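# Drive the powered tray fully into the clear housing

## Task

Make the motorised tray travel out of its box and into the transparent housing until it stops at the far end of its travel.

## Robot and tools

Setup. Four identical i2rt Big YAM arms (arm1, arm2, arm3, arm4) work in one shared scene frame. Its origin is on the floor, z points up, and distances are in metres. Each arm has six revolute joints, a two-finger gripper and a wrist camera. The room cameras are cam_high and cam_low. The wrist cameras are arm1_cam_wrist to arm4_cam_wrist. Each foot (base_link) faces along its own +x. The feet stand at: arm1 (-0.782, +0.413, +0.821), arm2 (-0.163, -0.327, +0.808), arm3 (+0.098, +0.364, +0.738), arm4 (+0.653, -0.370, +0.734). Reach is about 1.0 m from the joint1 axis.

Hand frame. "hand" is the point between the finger pads, roughly 1 cm behind the tips. The fingers point along the hand's +z and open along its y. hand_target is where the hand would be at the joint targets the drive currently holds. Reported hand positions get less accurate at long reach, and the hand often settles a centimetre or more away from its goal.

move. Each arm gets its own optional object, keyed arm1..arm4. An arm that is not named gets no new command, though it may still be pushing toward an older target. Inside an arm's object:
- "joints": absolute targets by name. joint1_rad -2.879..2.879 turns the arm about its foot, with positive counter-clockwise seen from above. joint2_rad 0..3.141 is the shoulder. joint3_rad 0..3.019 is the elbow. joint4_rad -1.692..1.57 pitches the hand, with positive tipping the fingers up. joint5_rad -1.57..1.57 swings the hand sideways, with positive to the arm's right. joint6_rad -2.094..2.094 rolls the hand. gripper_m 0..0.093 is the fingertip gap in metres.
- "target": one list of 7 numbers [x, y, z, qw, qx, qy, qz]. It is an absolute hand pose in the scene frame, in metres plus a unit quaternion, written the way the "hand" line prints it. The hand travels in a straight line from its current hand_target toward it. If you send "target", "joints" may contain only gripper_m.
- "speed": the top path speed in m/s, 0.002..0.5, default 0.25. It is valid only together with "target". Rotation is capped at twice that value in rad/s.
"cameras" lists which images to return. Leave it out or pass ["all"] for every camera, or pass [] for none.

How motion runs. All motions in one call start together. Hand paths in a call finish together, paced by the slowest one. A path lasts between 0.5 and 10 s, and any action stops after 15 s. At each control step the commanded pose is clamped to within 100 mm and 20° of the measured pose. Paths ignore obstacles and other arms. Hands lag behind, drift off the path, and can overshoot the speed when an arm is almost straight. Joints move at different rates, so a joint-space move can sweep wide. A move with no arguments just returns the full state and images.

Result lines. The "move" line gives each commanded arm as "done" or its worst status. joint_status and hand_status report how each motion ended:
- off_target: the motion came to rest away from its goal and may still be pushing.
- time_out: the motion did not finish. The arm then holds a target near where it stopped and keeps pushing. To relieve the push, send its reported position back.
- not_followed, "joint command not followed" and "pose unreachable": a safety check refused the command. The arm may keep trying until it gets new targets.
"on_its_own" lists uncommanded behaviour, and its "held at" value is a target, not a reading. "as last shown" marks arms whose state was copied from an earlier result. "pictures" gives the order of the images, which can be slightly older than the state. Joint velocities are in rad/s, and in m/s for the gripper. Joint torques include gravity and carry offsets and noise. Torques 3 and 4 wrap at ±28 N m.

Gripper. A reading of 0.000–0.001 means it closed on nothing. On a hard object it reads up to 5 mm narrower than the part. Commanding about 5 mm below the contact reading gives full force, roughly 50–62 N per pad. To let go, command well above the reading.

Other tools.
- wait(seconds 0..10, cameras) lets the scene run on without new commands.
- zoom_image(camera, region=[x0,y0,x1,y1]) enlarges part of that camera's latest image. Images are 896x504 pixels with (0,0) at top left, and the region can be at most 504x504.
- read_manual(section="licences") returns only licence texts.
- finished_scene(scene, check) must be called twice, in separate replies. The first call only records your check, written per condition: what the images and readings show, what they cannot show, and how success could be an illusion. The second call ends the scene for good, and the result must hold without the robot. A reply containing no tool call ends everything.

Failure rules. If a move or wait is refused or is interrupted by a stop, the later move, wait and finished_scene calls in that same reply are skipped. Calls after a merely invalid one (for example an unknown key) still run.

Cautions. Two robots pressing hard against each other fails the scene outright. The collision check can be too slow, and it allows fingers, gripper housings and wrist cameras to meet. Arms keep pushing on contact and can push hard, so avoid shoving the tray or box forcefully. Avoid drops, slams, and releasing a part while it is still moving. Holding loads, stretching out, or pushing at unreachable poses heats motors. MOTOR HOT appears at 85 °C. At 100 °C the arm goes limp for 30–60 s or more and keys read limit_stop_at_motor_heat; after that, resend the targets. The scene keeps running while you think, with the robots holding their last command. Prefer short, smooth and economical motions.

Each tool is called after "Emit:" by a JSON object that holds its "api" and its "payload", one argument or row to a line.

## Session

Emit:
{"api": "move", "payload": {

}}

Scene clock: 0.00 s.
Joint torques (N m): no reading
Heat: arm1: hottest joint6_rad 26 °C; arm2: hottest joint2_rad 27 °C; arm3: hottest joint2_rad 28 °C; arm4: hottest joint2_rad 26 °C.
Joint velocities: arm1=[-0.005 0.005 -0.002 -0.012 -0.066 0.066 0] | arm2=[-0.005 -0.005 -0.002 -0.012 0.022 0.007 0] | arm3=[-0.005 -0.015 -0.007 -0.007 -0.022 -0.066 0] | arm4=[-0.015 -0.005 0.007 -0.002 -0.066 -0.022 0]
arm1.joint_positions: joint1_rad=-0.718 joint2_rad=+0.426 joint3_rad=+1.558 joint4_rad=-1.295 joint5_rad=+0.039 joint6_rad=+0.727 gripper_m=+0.094
arm1.joint_status: not commanded
arm1.hand: x=-0.8722 y=+0.3463 z=+1.4754 quat_wxyz=(-0.424, -0.763, +0.009, +0.487) (m; scene frame)
arm1.hand_target: x=-0.8686 y=+0.3497 z=+1.4833 quat_wxyz=(-0.430, -0.756, +0.009, +0.493) (m; scene frame)
arm1.hand_status: not commanded
arm2.joint_positions: joint1_rad=+0.520 joint2_rad=+0.510 joint3_rad=+1.518 joint4_rad=-1.596 joint5_rad=+0.104 joint6_rad=-0.347 gripper_m=+0.094
arm2.joint_status: not commanded
arm2.hand: x=-0.2050 y=-0.2002 z=+1.3693 quat_wxyz=(-0.357, +0.801, -0.366, -0.310) (m; scene frame)
arm2.hand_target: x=-0.2035 y=-0.2039 z=+1.3758 quat_wxyz=(-0.363, +0.797, -0.365, -0.317) (m; scene frame)
arm2.hand_status: not commanded
arm3.joint_positions: joint1_rad=+0.409 joint2_rad=+0.632 joint3_rad=+1.701 joint4_rad=-1.394 joint5_rad=+0.068 joint6_rad=+0.409 gripper_m=+0.094
arm3.joint_status: not commanded
arm3.hand: x=+0.1372 y=+0.1875 z=+1.4017 quat_wxyz=(-0.522, -0.612, -0.539, +0.251) (m; scene frame)
arm3.hand_target: x=+0.1354 y=+0.1923 z=+1.4086 quat_wxyz=(-0.530, -0.608, -0.534, +0.254) (m; scene frame)
arm3.hand_status: not commanded
arm4.joint_positions: joint1_rad=+0.128 joint2_rad=+0.621 joint3_rad=+1.683 joint4_rad=-1.302 joint5_rad=-0.284 joint6_rad=-0.326 gripper_m=+0.094
arm4.joint_status: not commanded
arm4.hand: x=+0.6215 y=-0.1890 z=+1.4151 quat_wxyz=(-0.453, +0.665, -0.420, -0.420) (m; scene frame)
arm4.hand_target: x=+0.6210 y=-0.1932 z=+1.4257 quat_wxyz=(-0.462, +0.659, -0.414, -0.425) (m; scene frame)
arm4.hand_status: not commanded
pictures: arm1_cam_wrist, arm2_cam_wrist, arm3_cam_wrist, arm4_cam_wrist, cam_high, cam_low

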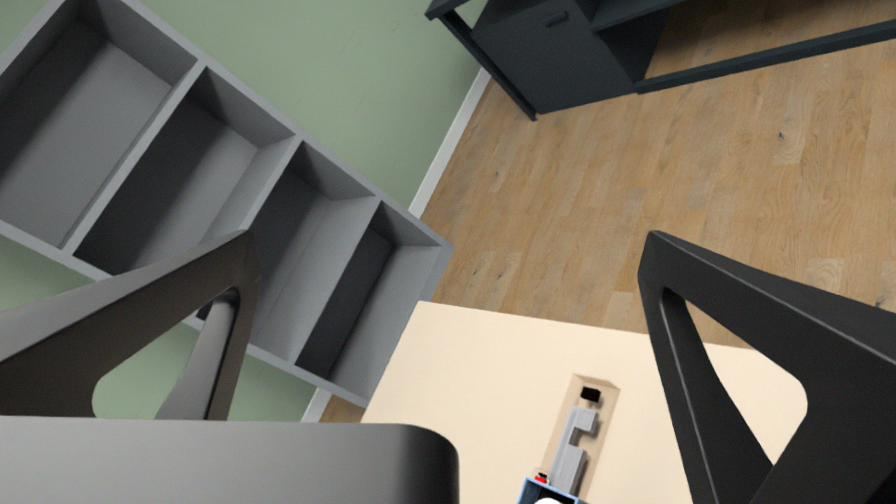

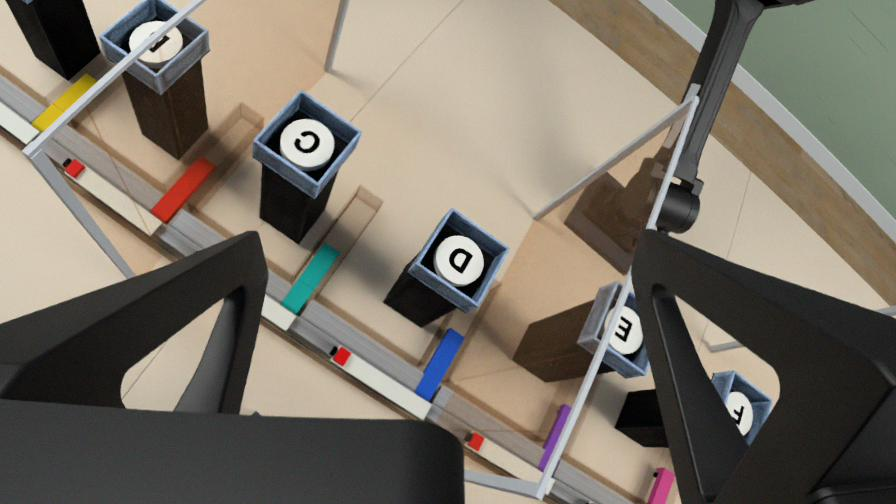

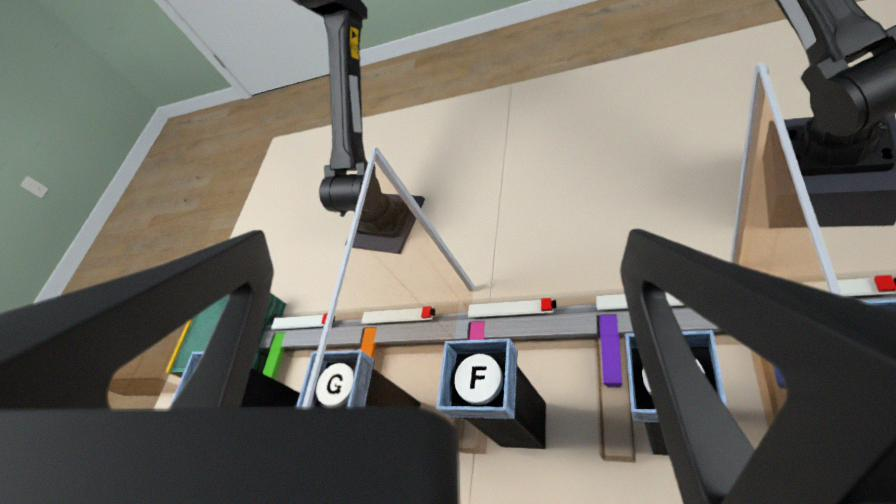

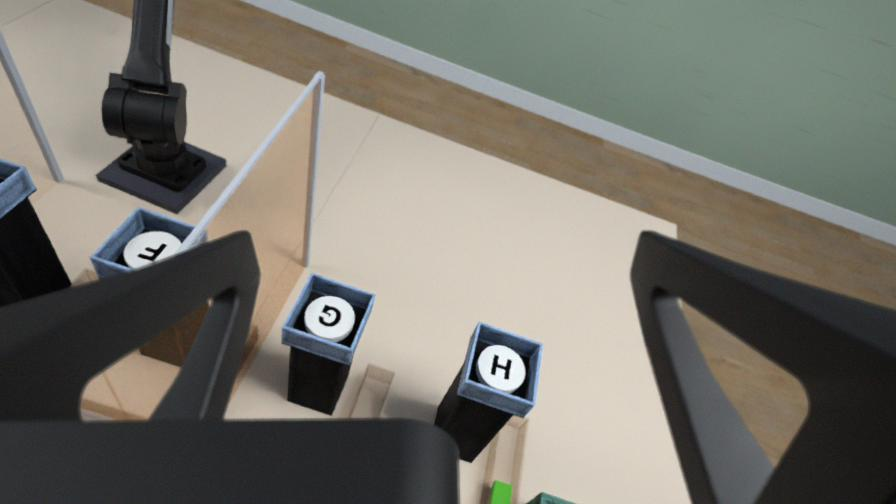

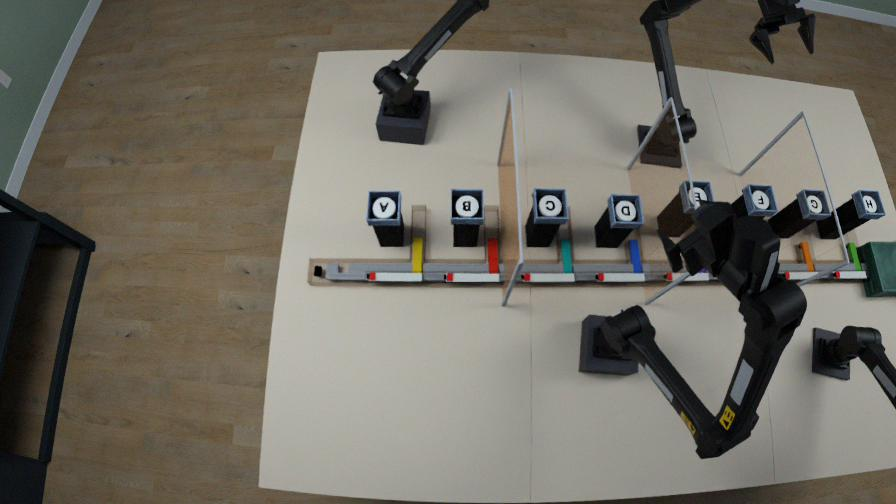

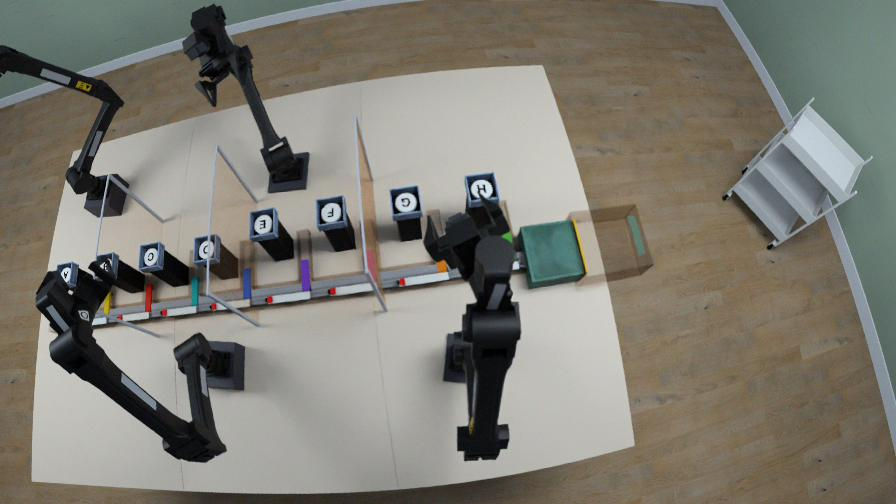

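Emit:
{"api": "zoom_image", "payload": {
  "camera": "cam_high",
  "region": [290, 160, 600, 320]
}}

Emit:
{"api": "zoom_image", "payload": {
  "camera": "cam_high",
  "region": [586, 160, 896, 320]
}}

Emit:
{"api": "zoom_image", "payload": {
  "camera": "cam_low",
  "region": [40, 160, 350, 340]
}}

Emit:
{"api": "zoom_image", "payload": {
  "camera": "cam_low",
  "region": [350, 150, 660, 330]
}}

Scaled by 1.626 from the camera's 896x504 image, which has a finer 1280x720 frame.

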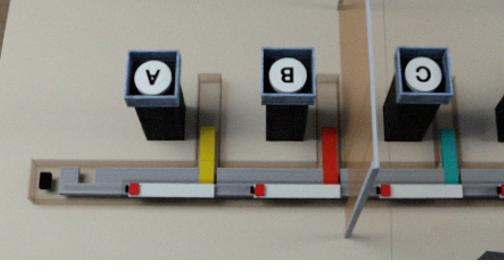

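Scaled by 1.626 from the camera's 896x504 image, which has a finer 1280x720 frame.

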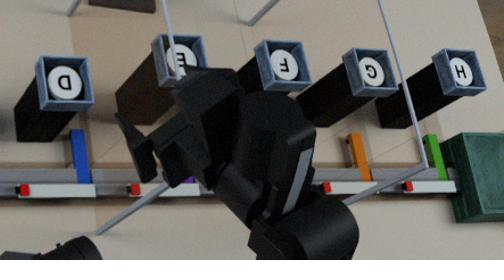

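Scaled by 1.626 from the camera's 896x504 image, which has a finer 1280x720 frame.

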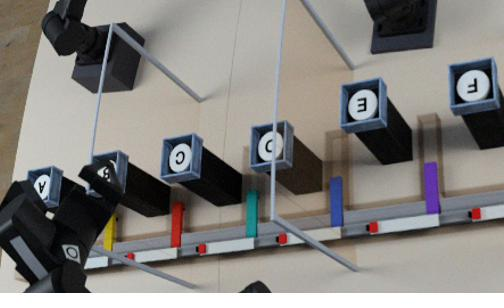

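Scaled by 1.626 from the camera's 896x504 image, which has a finer 1280x720 frame.

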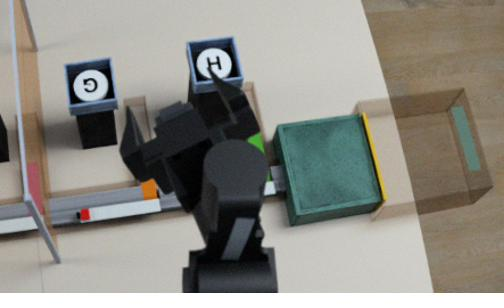

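Emit:
{"api": "zoom_image", "payload": {
  "camera": "arm2_cam_wrist",
  "region": [0, 50, 400, 350]
}}

Emit:
{"api": "zoom_image", "payload": {
  "camera": "arm2_cam_wrist",
  "region": [250, 180, 650, 480]
}}

Emit:
{"api": "zoom_image", "payload": {
  "camera": "arm3_cam_wrist",
  "region": [420, 250, 700, 460]
}}

Emit:
{"api": "zoom_image", "payload": {
  "camera": "arm1_cam_wrist",
  "region": [470, 350, 690, 504]
}}

Scaled by 1.260 from the camera's 896x504 image, which has a finer 1280x720 frame.

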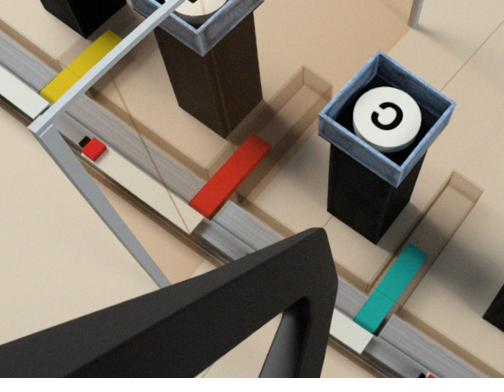

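Scaled by 1.260 from the camera's 896x504 image, which has a finer 1280x720 frame.

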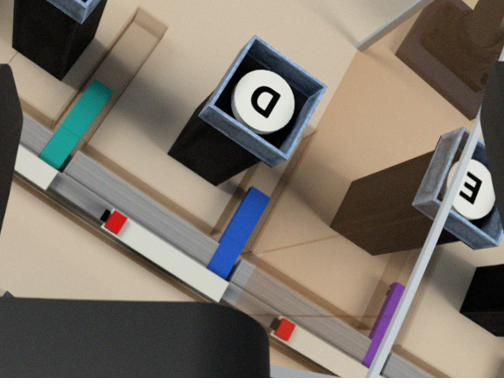

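Scaled by 1.800 from the camera's 896x504 image, which has a finer 1280x720 frame.

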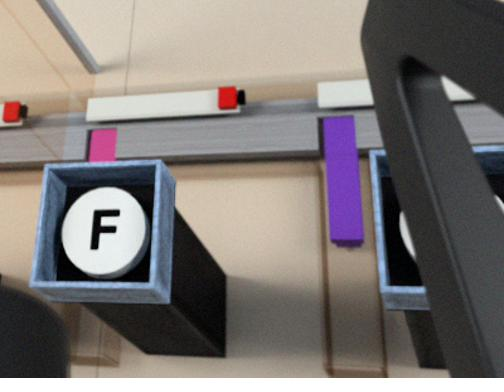

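Scaled by 2.291 from the camera's 896x504 image, which has a finer 1280x720 frame.

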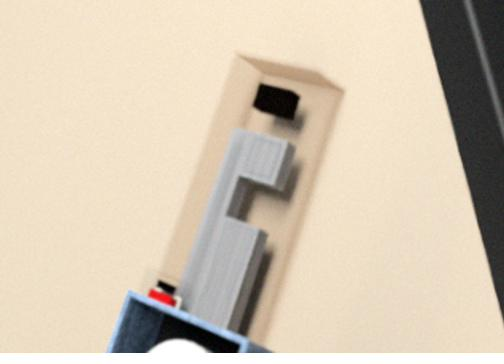

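Emit:
{"api": "move", "payload": {
  "arm1": {"target": [-0.785, -0.02, 1.1, 0, 0.7071, 0.7071, 0], "joints": {"gripper_m": 0.0}},
  "arm2": {"target": [-0.35, 0.0, 1.1, 0, -0.5, 0.866, 0], "joints": {"gripper_m": 0.0}},
  "arm3": {"target": [0.076, 0.058, 1.1, 0, 0.7071, 0.7071, 0], "joints": {"gripper_m": 0.0}},
  "arm4": {"target": [0.507, 0.06, 1.1, 0, -0.574, 0.819, 0], "joints": {"gripper_m": 0.0}}
}}

Scene clock: 9.10 s.
Joint torques (N m): arm1=[0.79 -9.52 12.31 0.49 -0.08 -0.15] | arm2=[-1.55 -9.7 13.11 0.51 -0.12 0.19] | arm3=[-0.32 -6.59 11.07 0.5 0.05 -0.22] | arm4=[-0.03 -11.22 14.95 -0.24 -0.11 0.06]
Heat: arm1: hottest joint3_rad 26 °C; arm2: hottest joint2_rad 27 °C; arm3: hottest joint2_rad 28 °C; arm4: hottest joint2_rad 26 °C.
move: arm1 off_target; arm2 off_target; arm3 off_target; arm4 off_target
Joint velocities: arm1=[-0.005 -0.005 -0.012 -0.017 0.022 -0.037 0] | arm2=[-0.015 -0.015 -0.012 -0.002 0.066 0.022 -0.001] | arm3=[-0.005 -0.015 -0.007 -0.012 0.007 0.007 0] | arm4=[0.005 0.015 0.002 -0.017 0.022 0.022 0.001]
arm1.joint_positions: joint1_rad=+0.109 joint2_rad=+1.443 joint3_rad=+1.415 joint4_rad=-1.591 joint5_rad=+0.008 joint6_rad=+0.021 gripper_m=+0.000
arm1.joint_status: all done
arm1.hand: x=-0.7859 y=+0.0030 z=+1.0809 quat_wxyz=(+0.017, -0.715, -0.699, -0.015) (m; scene frame)
arm1.hand_target: x=-0.7835 y=-0.0101 z=+1.0996 quat_wxyz=(+0.000, -0.710, -0.704, -0.002) (m; scene frame)
arm1.hand_status: off_target (0.030 m and 2.9 deg from the pose sent, 0.532 m and 115.5 deg at the start; pose on its path clipped on 19 of 149 steps)
arm2.joint_positions: joint1_rad=+0.619 joint2_rad=+1.292 joint3_rad=+1.343 joint4_rad=-1.642 joint5_rad=-0.005 joint6_rad=+1.011 gripper_m=+0.001
arm2.joint_status: all done
arm2.hand: x=-0.3436 y=-0.0154 z=+1.0934 quat_wxyz=(-0.002, +0.513, -0.859, +0.012) (m; scene frame)
arm2.hand_target: x=-0.3462 y=-0.0012 z=+1.0993 quat_wxyz=(+0.000, +0.502, -0.865, -0.001) (m; scene frame)
arm2.hand_status: off_target (0.018 m and 2.1 deg from the pose sent, 0.366 m and 88.3 deg at the start)
arm3.joint_positions: joint1_rad=-0.013 joint2_rad=+1.019 joint3_rad=+1.347 joint4_rad=-1.690 joint5_rad=-0.004 joint6_rad=-0.056 gripper_m=+0.000
arm3.joint_status: all done
arm3.hand: x=+0.0702 y=+0.0662 z=+1.1052 quat_wxyz=(-0.069, -0.713, -0.694, +0.069) (m; scene frame)
arm3.hand_target: x=+0.0736 y=+0.0656 z=+1.1001 quat_wxyz=(-0.059, -0.705, -0.704, +0.060) (m; scene frame)
arm3.hand_status: off_target (0.011 m and 11.2 deg from the pose sent, 0.334 m and 71.1 deg at the start; a joint's target at an end of its range on 101 of 149 steps)
arm4.joint_positions: joint1_rad=+0.579 joint2_rad=+1.457 joint3_rad=+1.655 joint4_rad=-1.671 joint5_rad=+0.009 joint6_rad=+0.660 gripper_m=+0.000
arm4.joint_status: all done
arm4.hand: x=+0.5034 y=+0.0518 z=+1.0746 quat_wxyz=(-0.017, +0.587, -0.809, -0.041) (m; scene frame)
arm4.hand_target: x=+0.5038 y=+0.0601 z=+1.0950 quat_wxyz=(-0.022, +0.577, -0.814, -0.062) (m; scene frame)
arm4.hand_status: off_target (0.027 m and 5.4 deg from the pose sent, 0.418 m and 87.0 deg at the start; a joint's target at an end of its range on 65 of 149 steps)
pictures: arm1_cam_wrist, arm2_cam_wrist, arm3_cam_wrist, arm4_cam_wrist, cam_high, cam_low
camera_calibration:
arm1_cam_wrist: T_world_to_cam=[[-0.999673, 0.0206622, -0.0150795, -0.768887], [0.00613199, 0.765897, 0.642934, -0.690884], [0.0248337, 0.642631, -0.765773, 0.966199], [0, 0, 0, 1]] pos_world=[-0.788394, -0.0758768, 1.17249]
arm2_cam_wrist: T_world_to_cam=[[0.883248, -0.467652, 0.0342772, 0.256871], [-0.392731, -0.697841, 0.598983, -0.796477], [-0.256196, -0.542512, -0.800028, 0.906], [0, 0, 0, 1]] pos_world=[-0.307568, 0.0558284, 1.1931]
arm3_cam_wrist: T_world_to_cam=[[-0.999617, 0.0269001, -0.00648847, 0.0746724], [0.0216269, 0.905753, 0.423253, -0.526434], [0.0172625, 0.422951, -0.905988, 1.09985], [0, 0, 0, 1]] pos_world=[0.0670428, 0.00962931, 1.21975]
arm4_cam_wrist: T_world_to_cam=[[0.951138, -0.3067, -0.035672, -0.426091], [-0.242528, -0.813589, 0.528444, -0.39925], [-0.191096, -0.493971, -0.848219, 1.15779], [0, 0, 0, 1]] pos_world=[0.52969, 0.116406, 1.17784]

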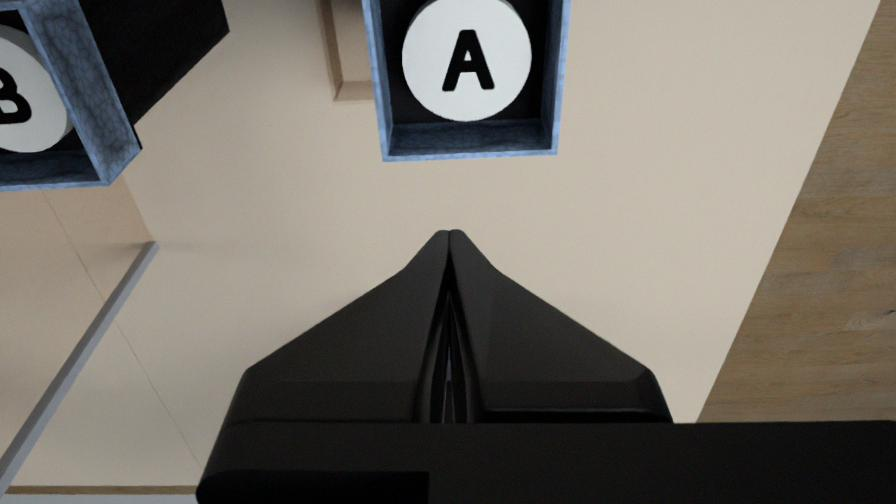

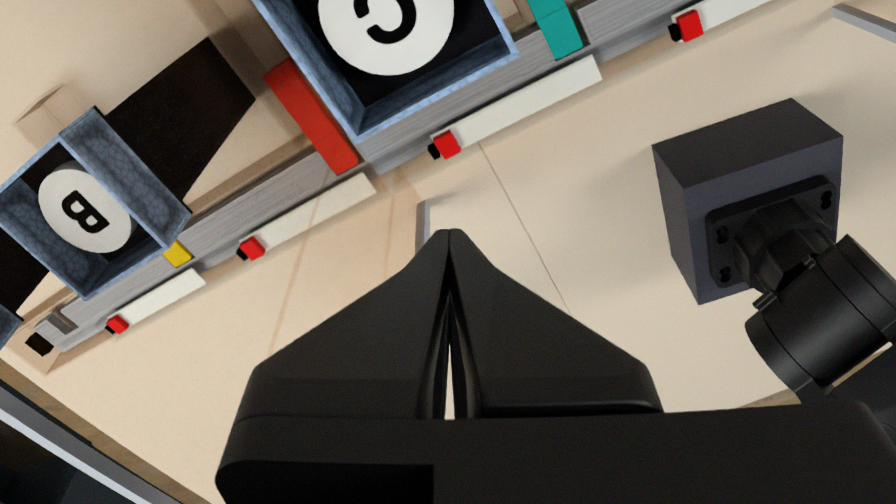

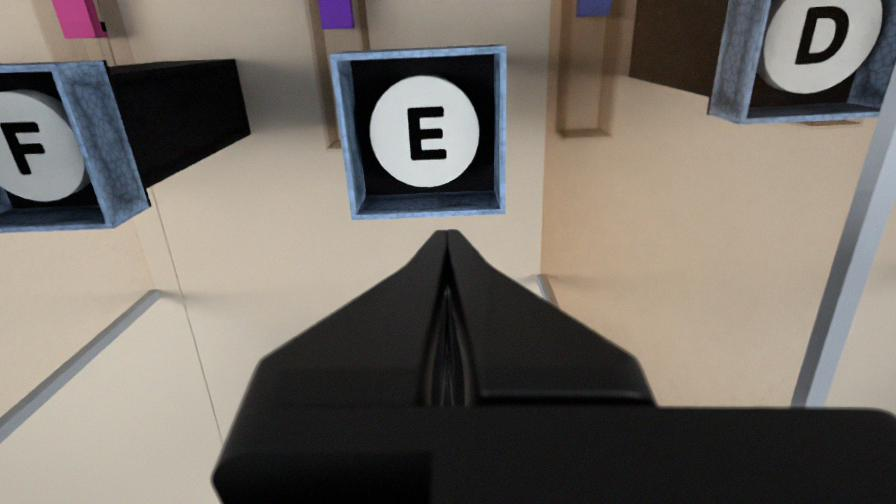

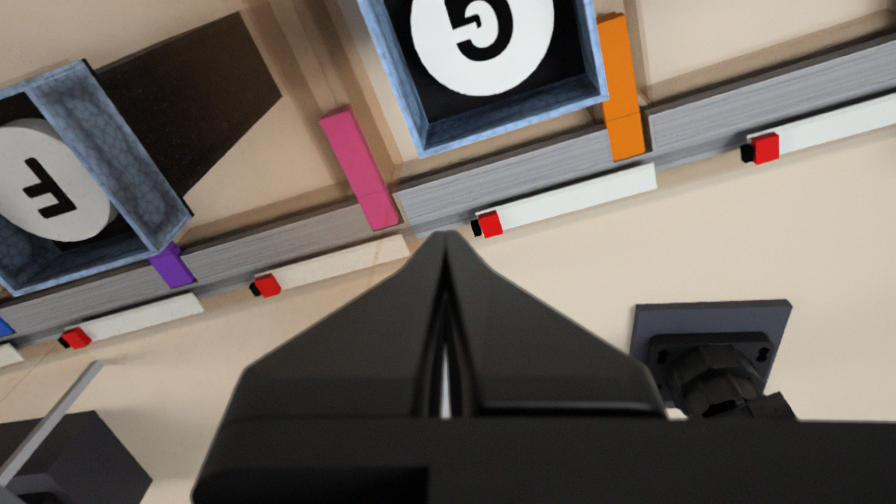

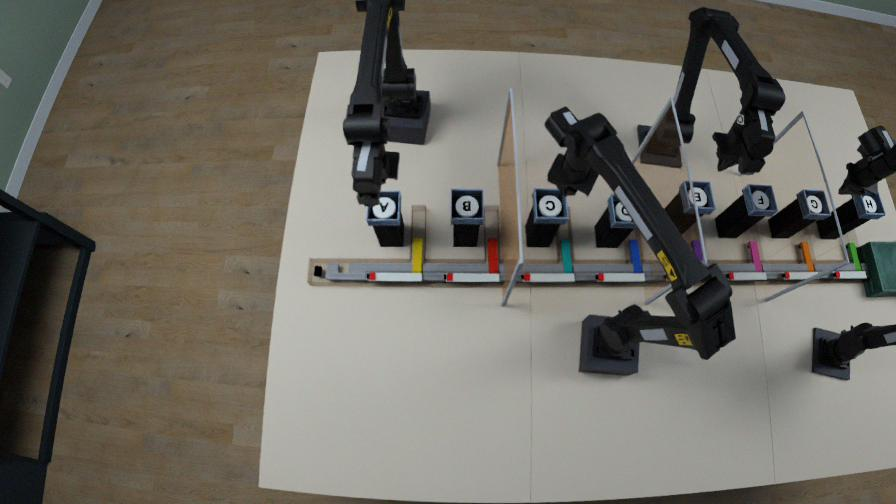

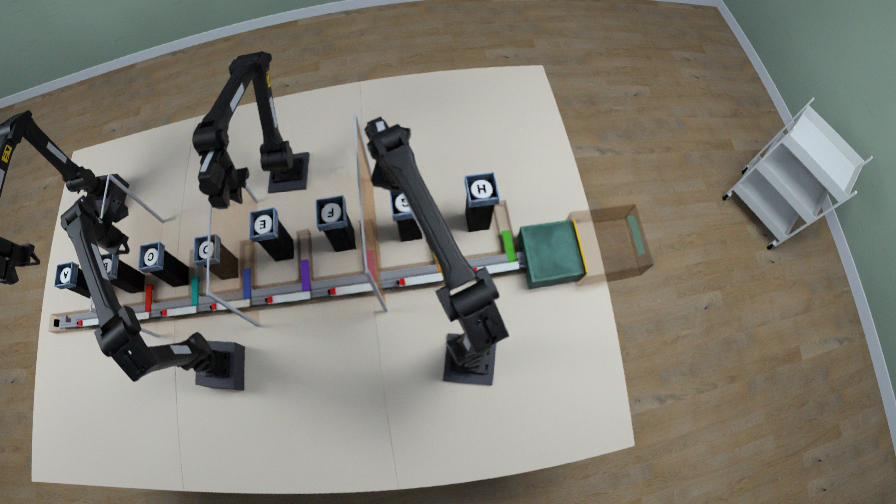

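Emit:
{"api": "zoom_image", "payload": {
  "camera": "arm4_cam_wrist",
  "region": [440, 0, 896, 260]
}}

Emit:
{"api": "zoom_image", "payload": {
  "camera": "arm4_cam_wrist",
  "region": [200, 80, 500, 320]
}}

Emit:
{"api": "zoom_image", "payload": {
  "camera": "arm2_cam_wrist",
  "region": [0, 160, 400, 380]
}}

Emit:
{"api": "zoom_image", "payload": {
  "camera": "arm2_cam_wrist",
  "region": [380, 0, 800, 200]
}}

Scaled by 1.105 from the camera's 896x504 image, which has a finer 1280x720 frame.

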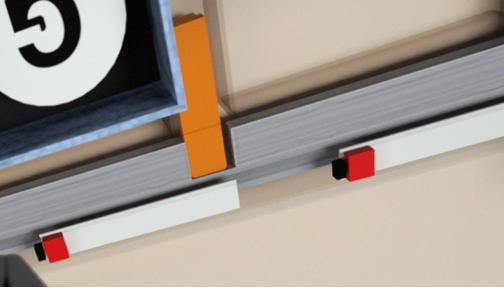

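Scaled by 1.680 from the camera's 896x504 image, which has a finer 1280x720 frame.

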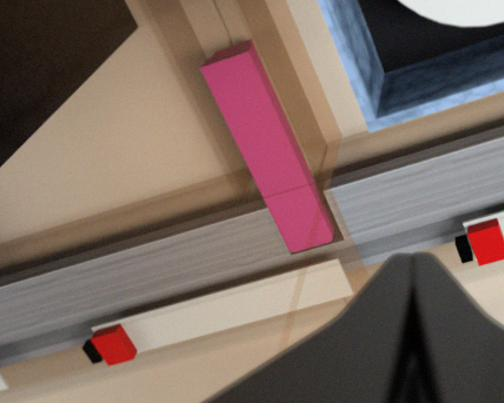

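Scaled by 1.260 from the camera's 896x504 image, which has a finer 1280x720 frame.

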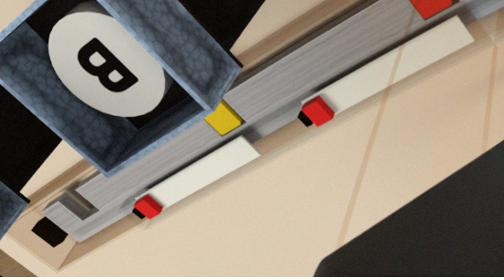

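Scaled by 1.200 from the camera's 896x504 image, which has a finer 1280x720 frame.

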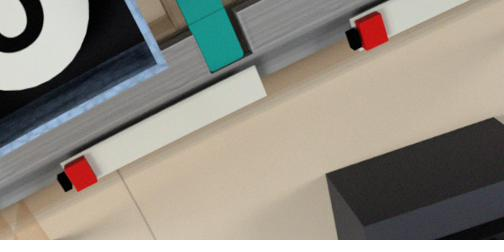

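Emit:
{"api": "zoom_image", "payload": {
  "camera": "cam_high",
  "region": [350, 170, 500, 260]
}}

Emit:
{"api": "zoom_image", "payload": {
  "camera": "cam_low",
  "region": [440, 160, 660, 300]
}}

Emit:
{"api": "zoom_image", "payload": {
  "camera": "arm3_cam_wrist",
  "region": [300, 20, 560, 250]
}}

Scaled by 3.360 from the camera's 896x504 image, which has a finer 1280x720 frame.

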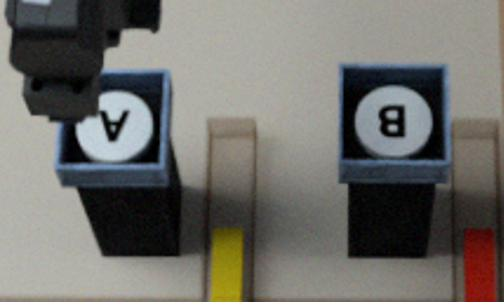

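Scaled by 2.291 from the camera's 896x504 image, which has a finer 1280x720 frame.

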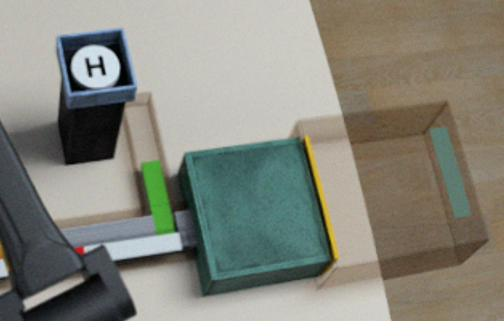

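Scaled by 1.938 from the camera's 896x504 image, which has a finer 1280x720 frame.

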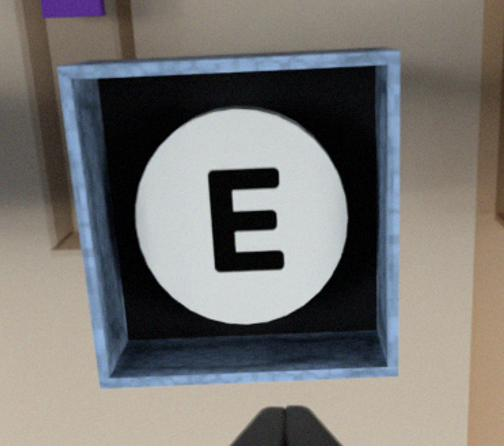

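Emit:
{"api": "move", "payload": {
  "arm1": {"target": [-0.790, -0.002, 0.99, 0, 0.7071, 0.7071, 0]},
  "arm2": {"target": [-0.352, 0.034, 0.98, 0, -0.5, 0.866, 0]},
  "arm3": {"target": [0.086, 0.064, 0.97, 0, 0.7071, 0.7071, 0]},
  "arm4": {"target": [0.525, 0.088, 0.99, 0, -0.574, 0.819, 0]}
}}

Scene clock: 12.07 s.
Joint torques (N m): arm1=[-0.32 -8.64 8.06 1.22 0.03 -0.16] | arm2=[-2.08 -11.28 10.32 0.58 -0.13 -0.01] | arm3=[-0.32 -8.06 11.48 1.01 0.05 -0.02] | arm4=[0.09 -13.51 10.18 0.31 -0.07 -0.17]
Heat: arm1: hottest joint3_rad 27 °C; arm2: hottest joint2_rad 27 °C; arm3: hottest joint2_rad 28 °C; arm4: hottest joint2_rad 27 °C.
move: arm1 done; arm2 off_target; arm3 done; arm4 done
Joint velocities: arm1=[0.015 -0.005 0.002 0.002 0.037 -0.022 0] | arm2=[0.005 -0.015 0.007 -0.002 0.066 0.007 0] | arm3=[-0.024 -0.015 -0.022 -0.002 0.037 0.022 0] | arm4=[0.005 -0.005 0.002 0.007 0.007 0.037 0.001]
arm1.joint_positions: joint1_rad=+0.104 joint2_rad=+1.445 joint3_rad=+1.191 joint4_rad=-1.315 joint5_rad=+0.008 joint6_rad=-0.004 gripper_m=+0.000
arm1.joint_status: not commanded
arm1.hand: x=-0.7872 y=+0.0019 z=+0.9953 quat_wxyz=(-0.001, -0.708, -0.706, +0.002) (m; scene frame)
arm1.hand_target: x=-0.7900 y=-0.0003 z=+0.9899 quat_wxyz=(+0.000, -0.707, -0.707, +0.000) (m; scene frame)
arm1.hand_status: done (0.007 m and 0.3 deg from the pose sent, 0.091 m and 2.9 deg at the start)
arm2.joint_positions: joint1_rad=+0.592 joint2_rad=+1.407 joint3_rad=+1.171 joint4_rad=-1.327 joint5_rad=-0.006 joint6_rad=+1.007 gripper_m=+0.001
arm2.joint_status: not commanded
arm2.hand: x=-0.3533 y=+0.0257 z=+0.9868 quat_wxyz=(-0.002, +0.503, -0.864, -0.003) (m; scene frame)
arm2.hand_target: x=-0.3509 y=+0.0331 z=+0.9797 quat_wxyz=(+0.000, +0.500, -0.866, +0.000) (m; scene frame)
arm2.hand_status: off_target (0.011 m and 0.5 deg from the pose sent, 0.124 m and 2.1 deg at the start)
arm3.joint_positions: joint1_rad=+0.033 joint2_rad=+1.083 joint3_rad=+1.053 joint4_rad=-1.526 joint5_rad=+0.008 joint6_rad=-0.035 gripper_m=+0.000
arm3.joint_status: not commanded
arm3.hand: x=+0.0829 y=+0.0711 z=+0.9740 quat_wxyz=(-0.001, -0.708, -0.707, +0.000) (m; scene frame)
arm3.hand_target: x=+0.0860 y=+0.0667 z=+0.9707 quat_wxyz=(+0.000, -0.707, -0.707, +0.000) (m; scene frame)
arm3.hand_status: done (0.009 m and 0.2 deg from the pose sent, 0.136 m and 11.2 deg at the start)
arm4.joint_positions: joint1_rad=+0.512 joint2_rad=+1.572 joint3_rad=+1.558 joint4_rad=-1.565 joint5_rad=+0.001 joint6_rad=+0.632 gripper_m=+0.000
arm4.joint_status: not commanded
arm4.hand: x=+0.5235 y=+0.0838 z=+0.9873 quat_wxyz=(+0.002, +0.572, -0.820, +0.009) (m; scene frame)
arm4.hand_target: x=+0.5253 y=+0.0878 z=+0.9895 quat_wxyz=(+0.000, +0.574, -0.819, +0.001) (m; scene frame)
arm4.hand_status: done (0.005 m and 1.1 deg from the pose sent, 0.095 m and 5.4 deg at the start)
pictures: arm1_cam_wrist, arm2_cam_wrist, arm3_cam_wrist, arm4_cam_wrist, cam_high, cam_low
camera_calibration:
arm1_cam_wrist: T_world_to_cam=[[-0.999873, 0.000012138, -0.015939, -0.770719], [-0.00961749, 0.796986, 0.603922, -0.608591], [0.0127105, 0.603998, -0.796884, 0.922953], [0, 0, 0, 1]] pos_world=[-0.788205, -0.072414, 1.09074]
arm2_cam_wrist: T_world_to_cam=[[0.872564, -0.488409, 0.0094821, 0.309587], [-0.400325, -0.703804, 0.586856, -0.69826], [-0.279952, -0.515865, -0.809636, 0.84099], [0, 0, 0, 1]] pos_world=[-0.314228, 0.0936043, 1.08774]
arm3_cam_wrist: T_world_to_cam=[[-0.999981, 0.00331675, -0.00510985, 0.0867301], [-0.000330492, 0.80802, 0.589155, -0.628447], [0.00608294, 0.589146, -0.808004, 0.872429], [0, 0, 0, 1]] pos_world=[0.0812138, -0.00647769, 1.07562]
arm4_cam_wrist: T_world_to_cam=[[0.938863, -0.34353, 0.0228788, -0.48686], [-0.28732, -0.74516, 0.601817, -0.376927], [-0.189694, -0.571597, -0.798306, 1.05996], [0, 0, 0, 1]] pos_world=[0.549865, 0.157748, 1.08415]

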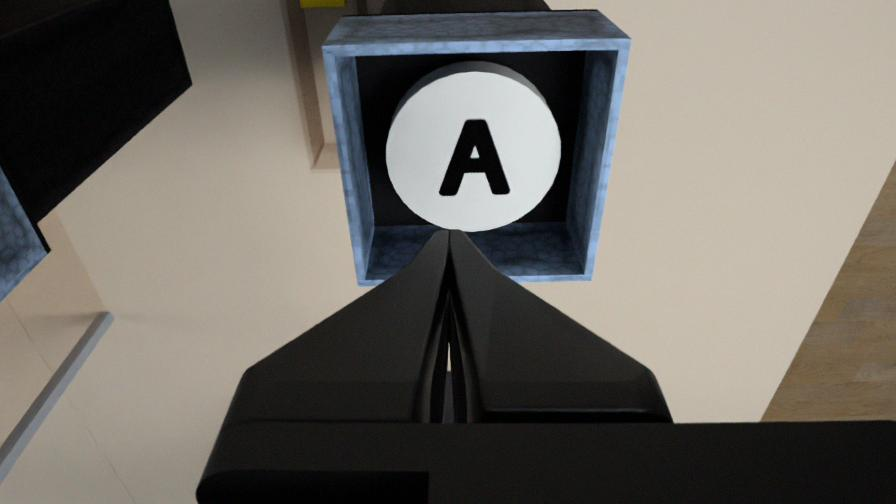

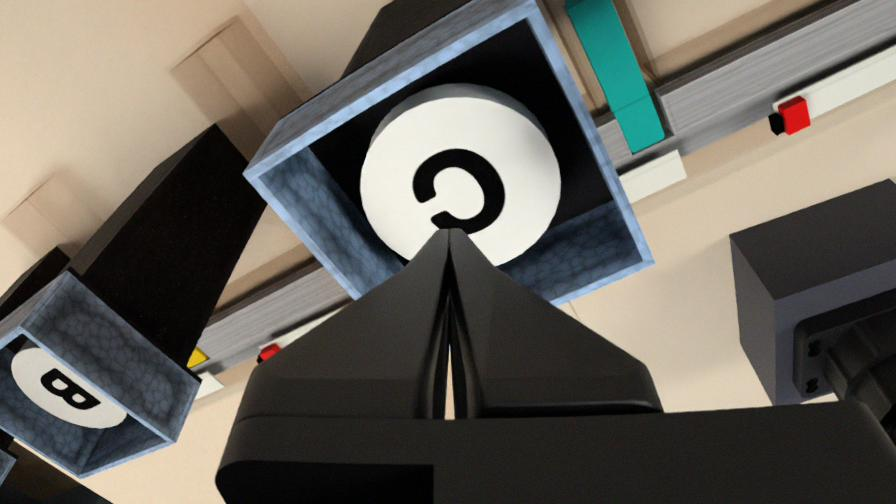

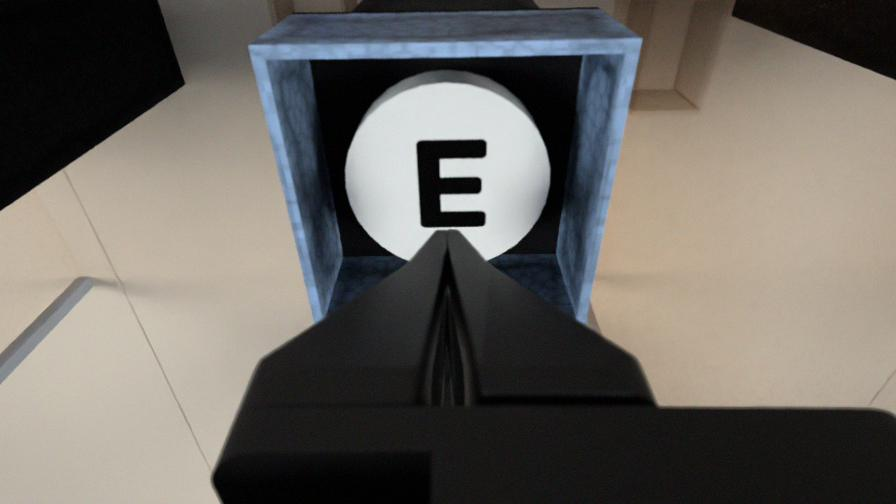

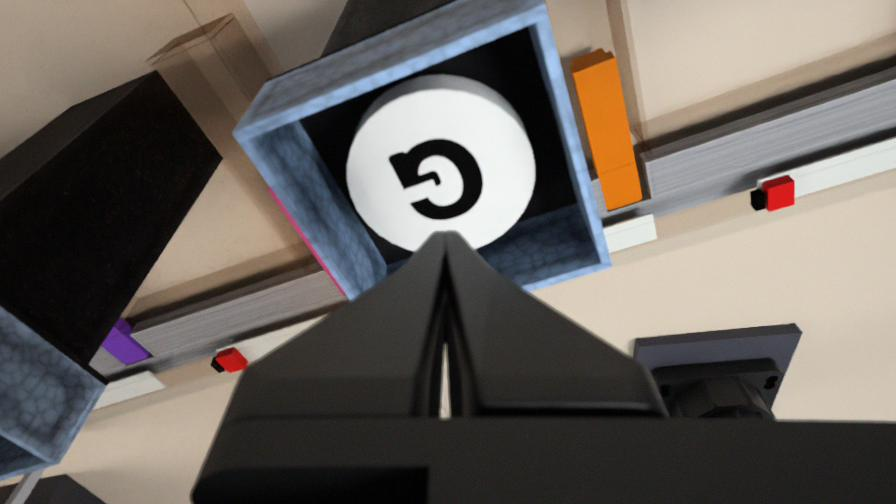

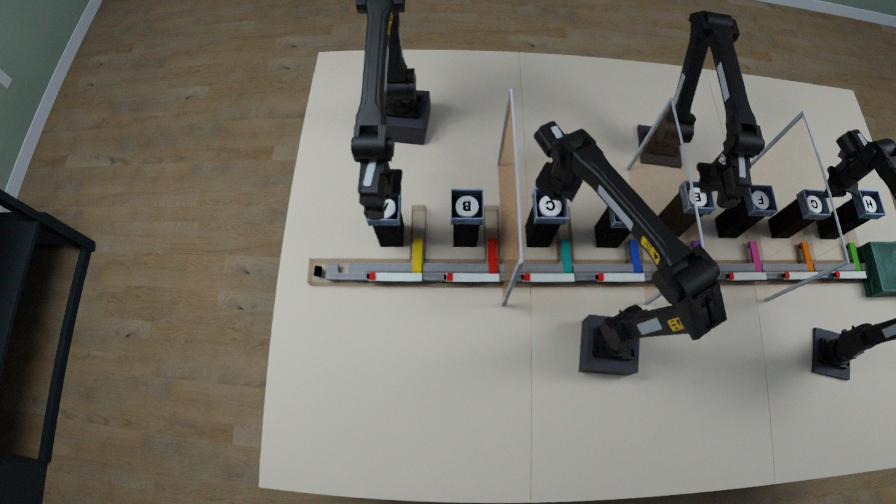

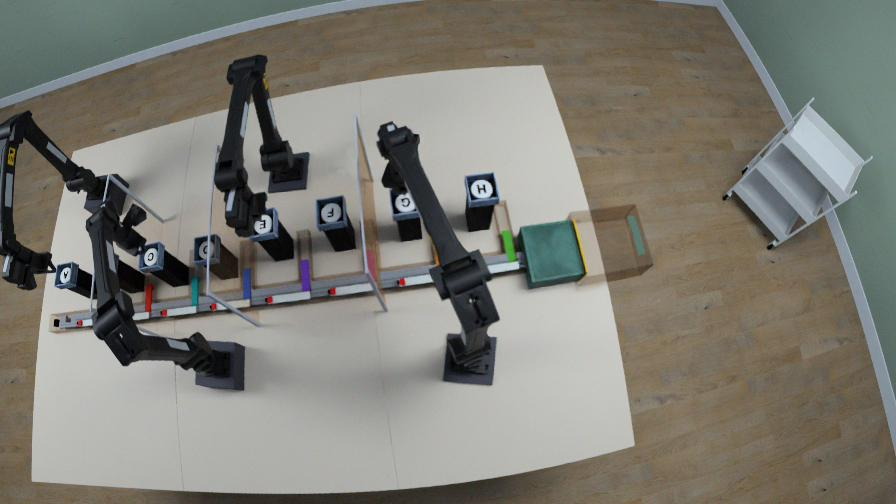

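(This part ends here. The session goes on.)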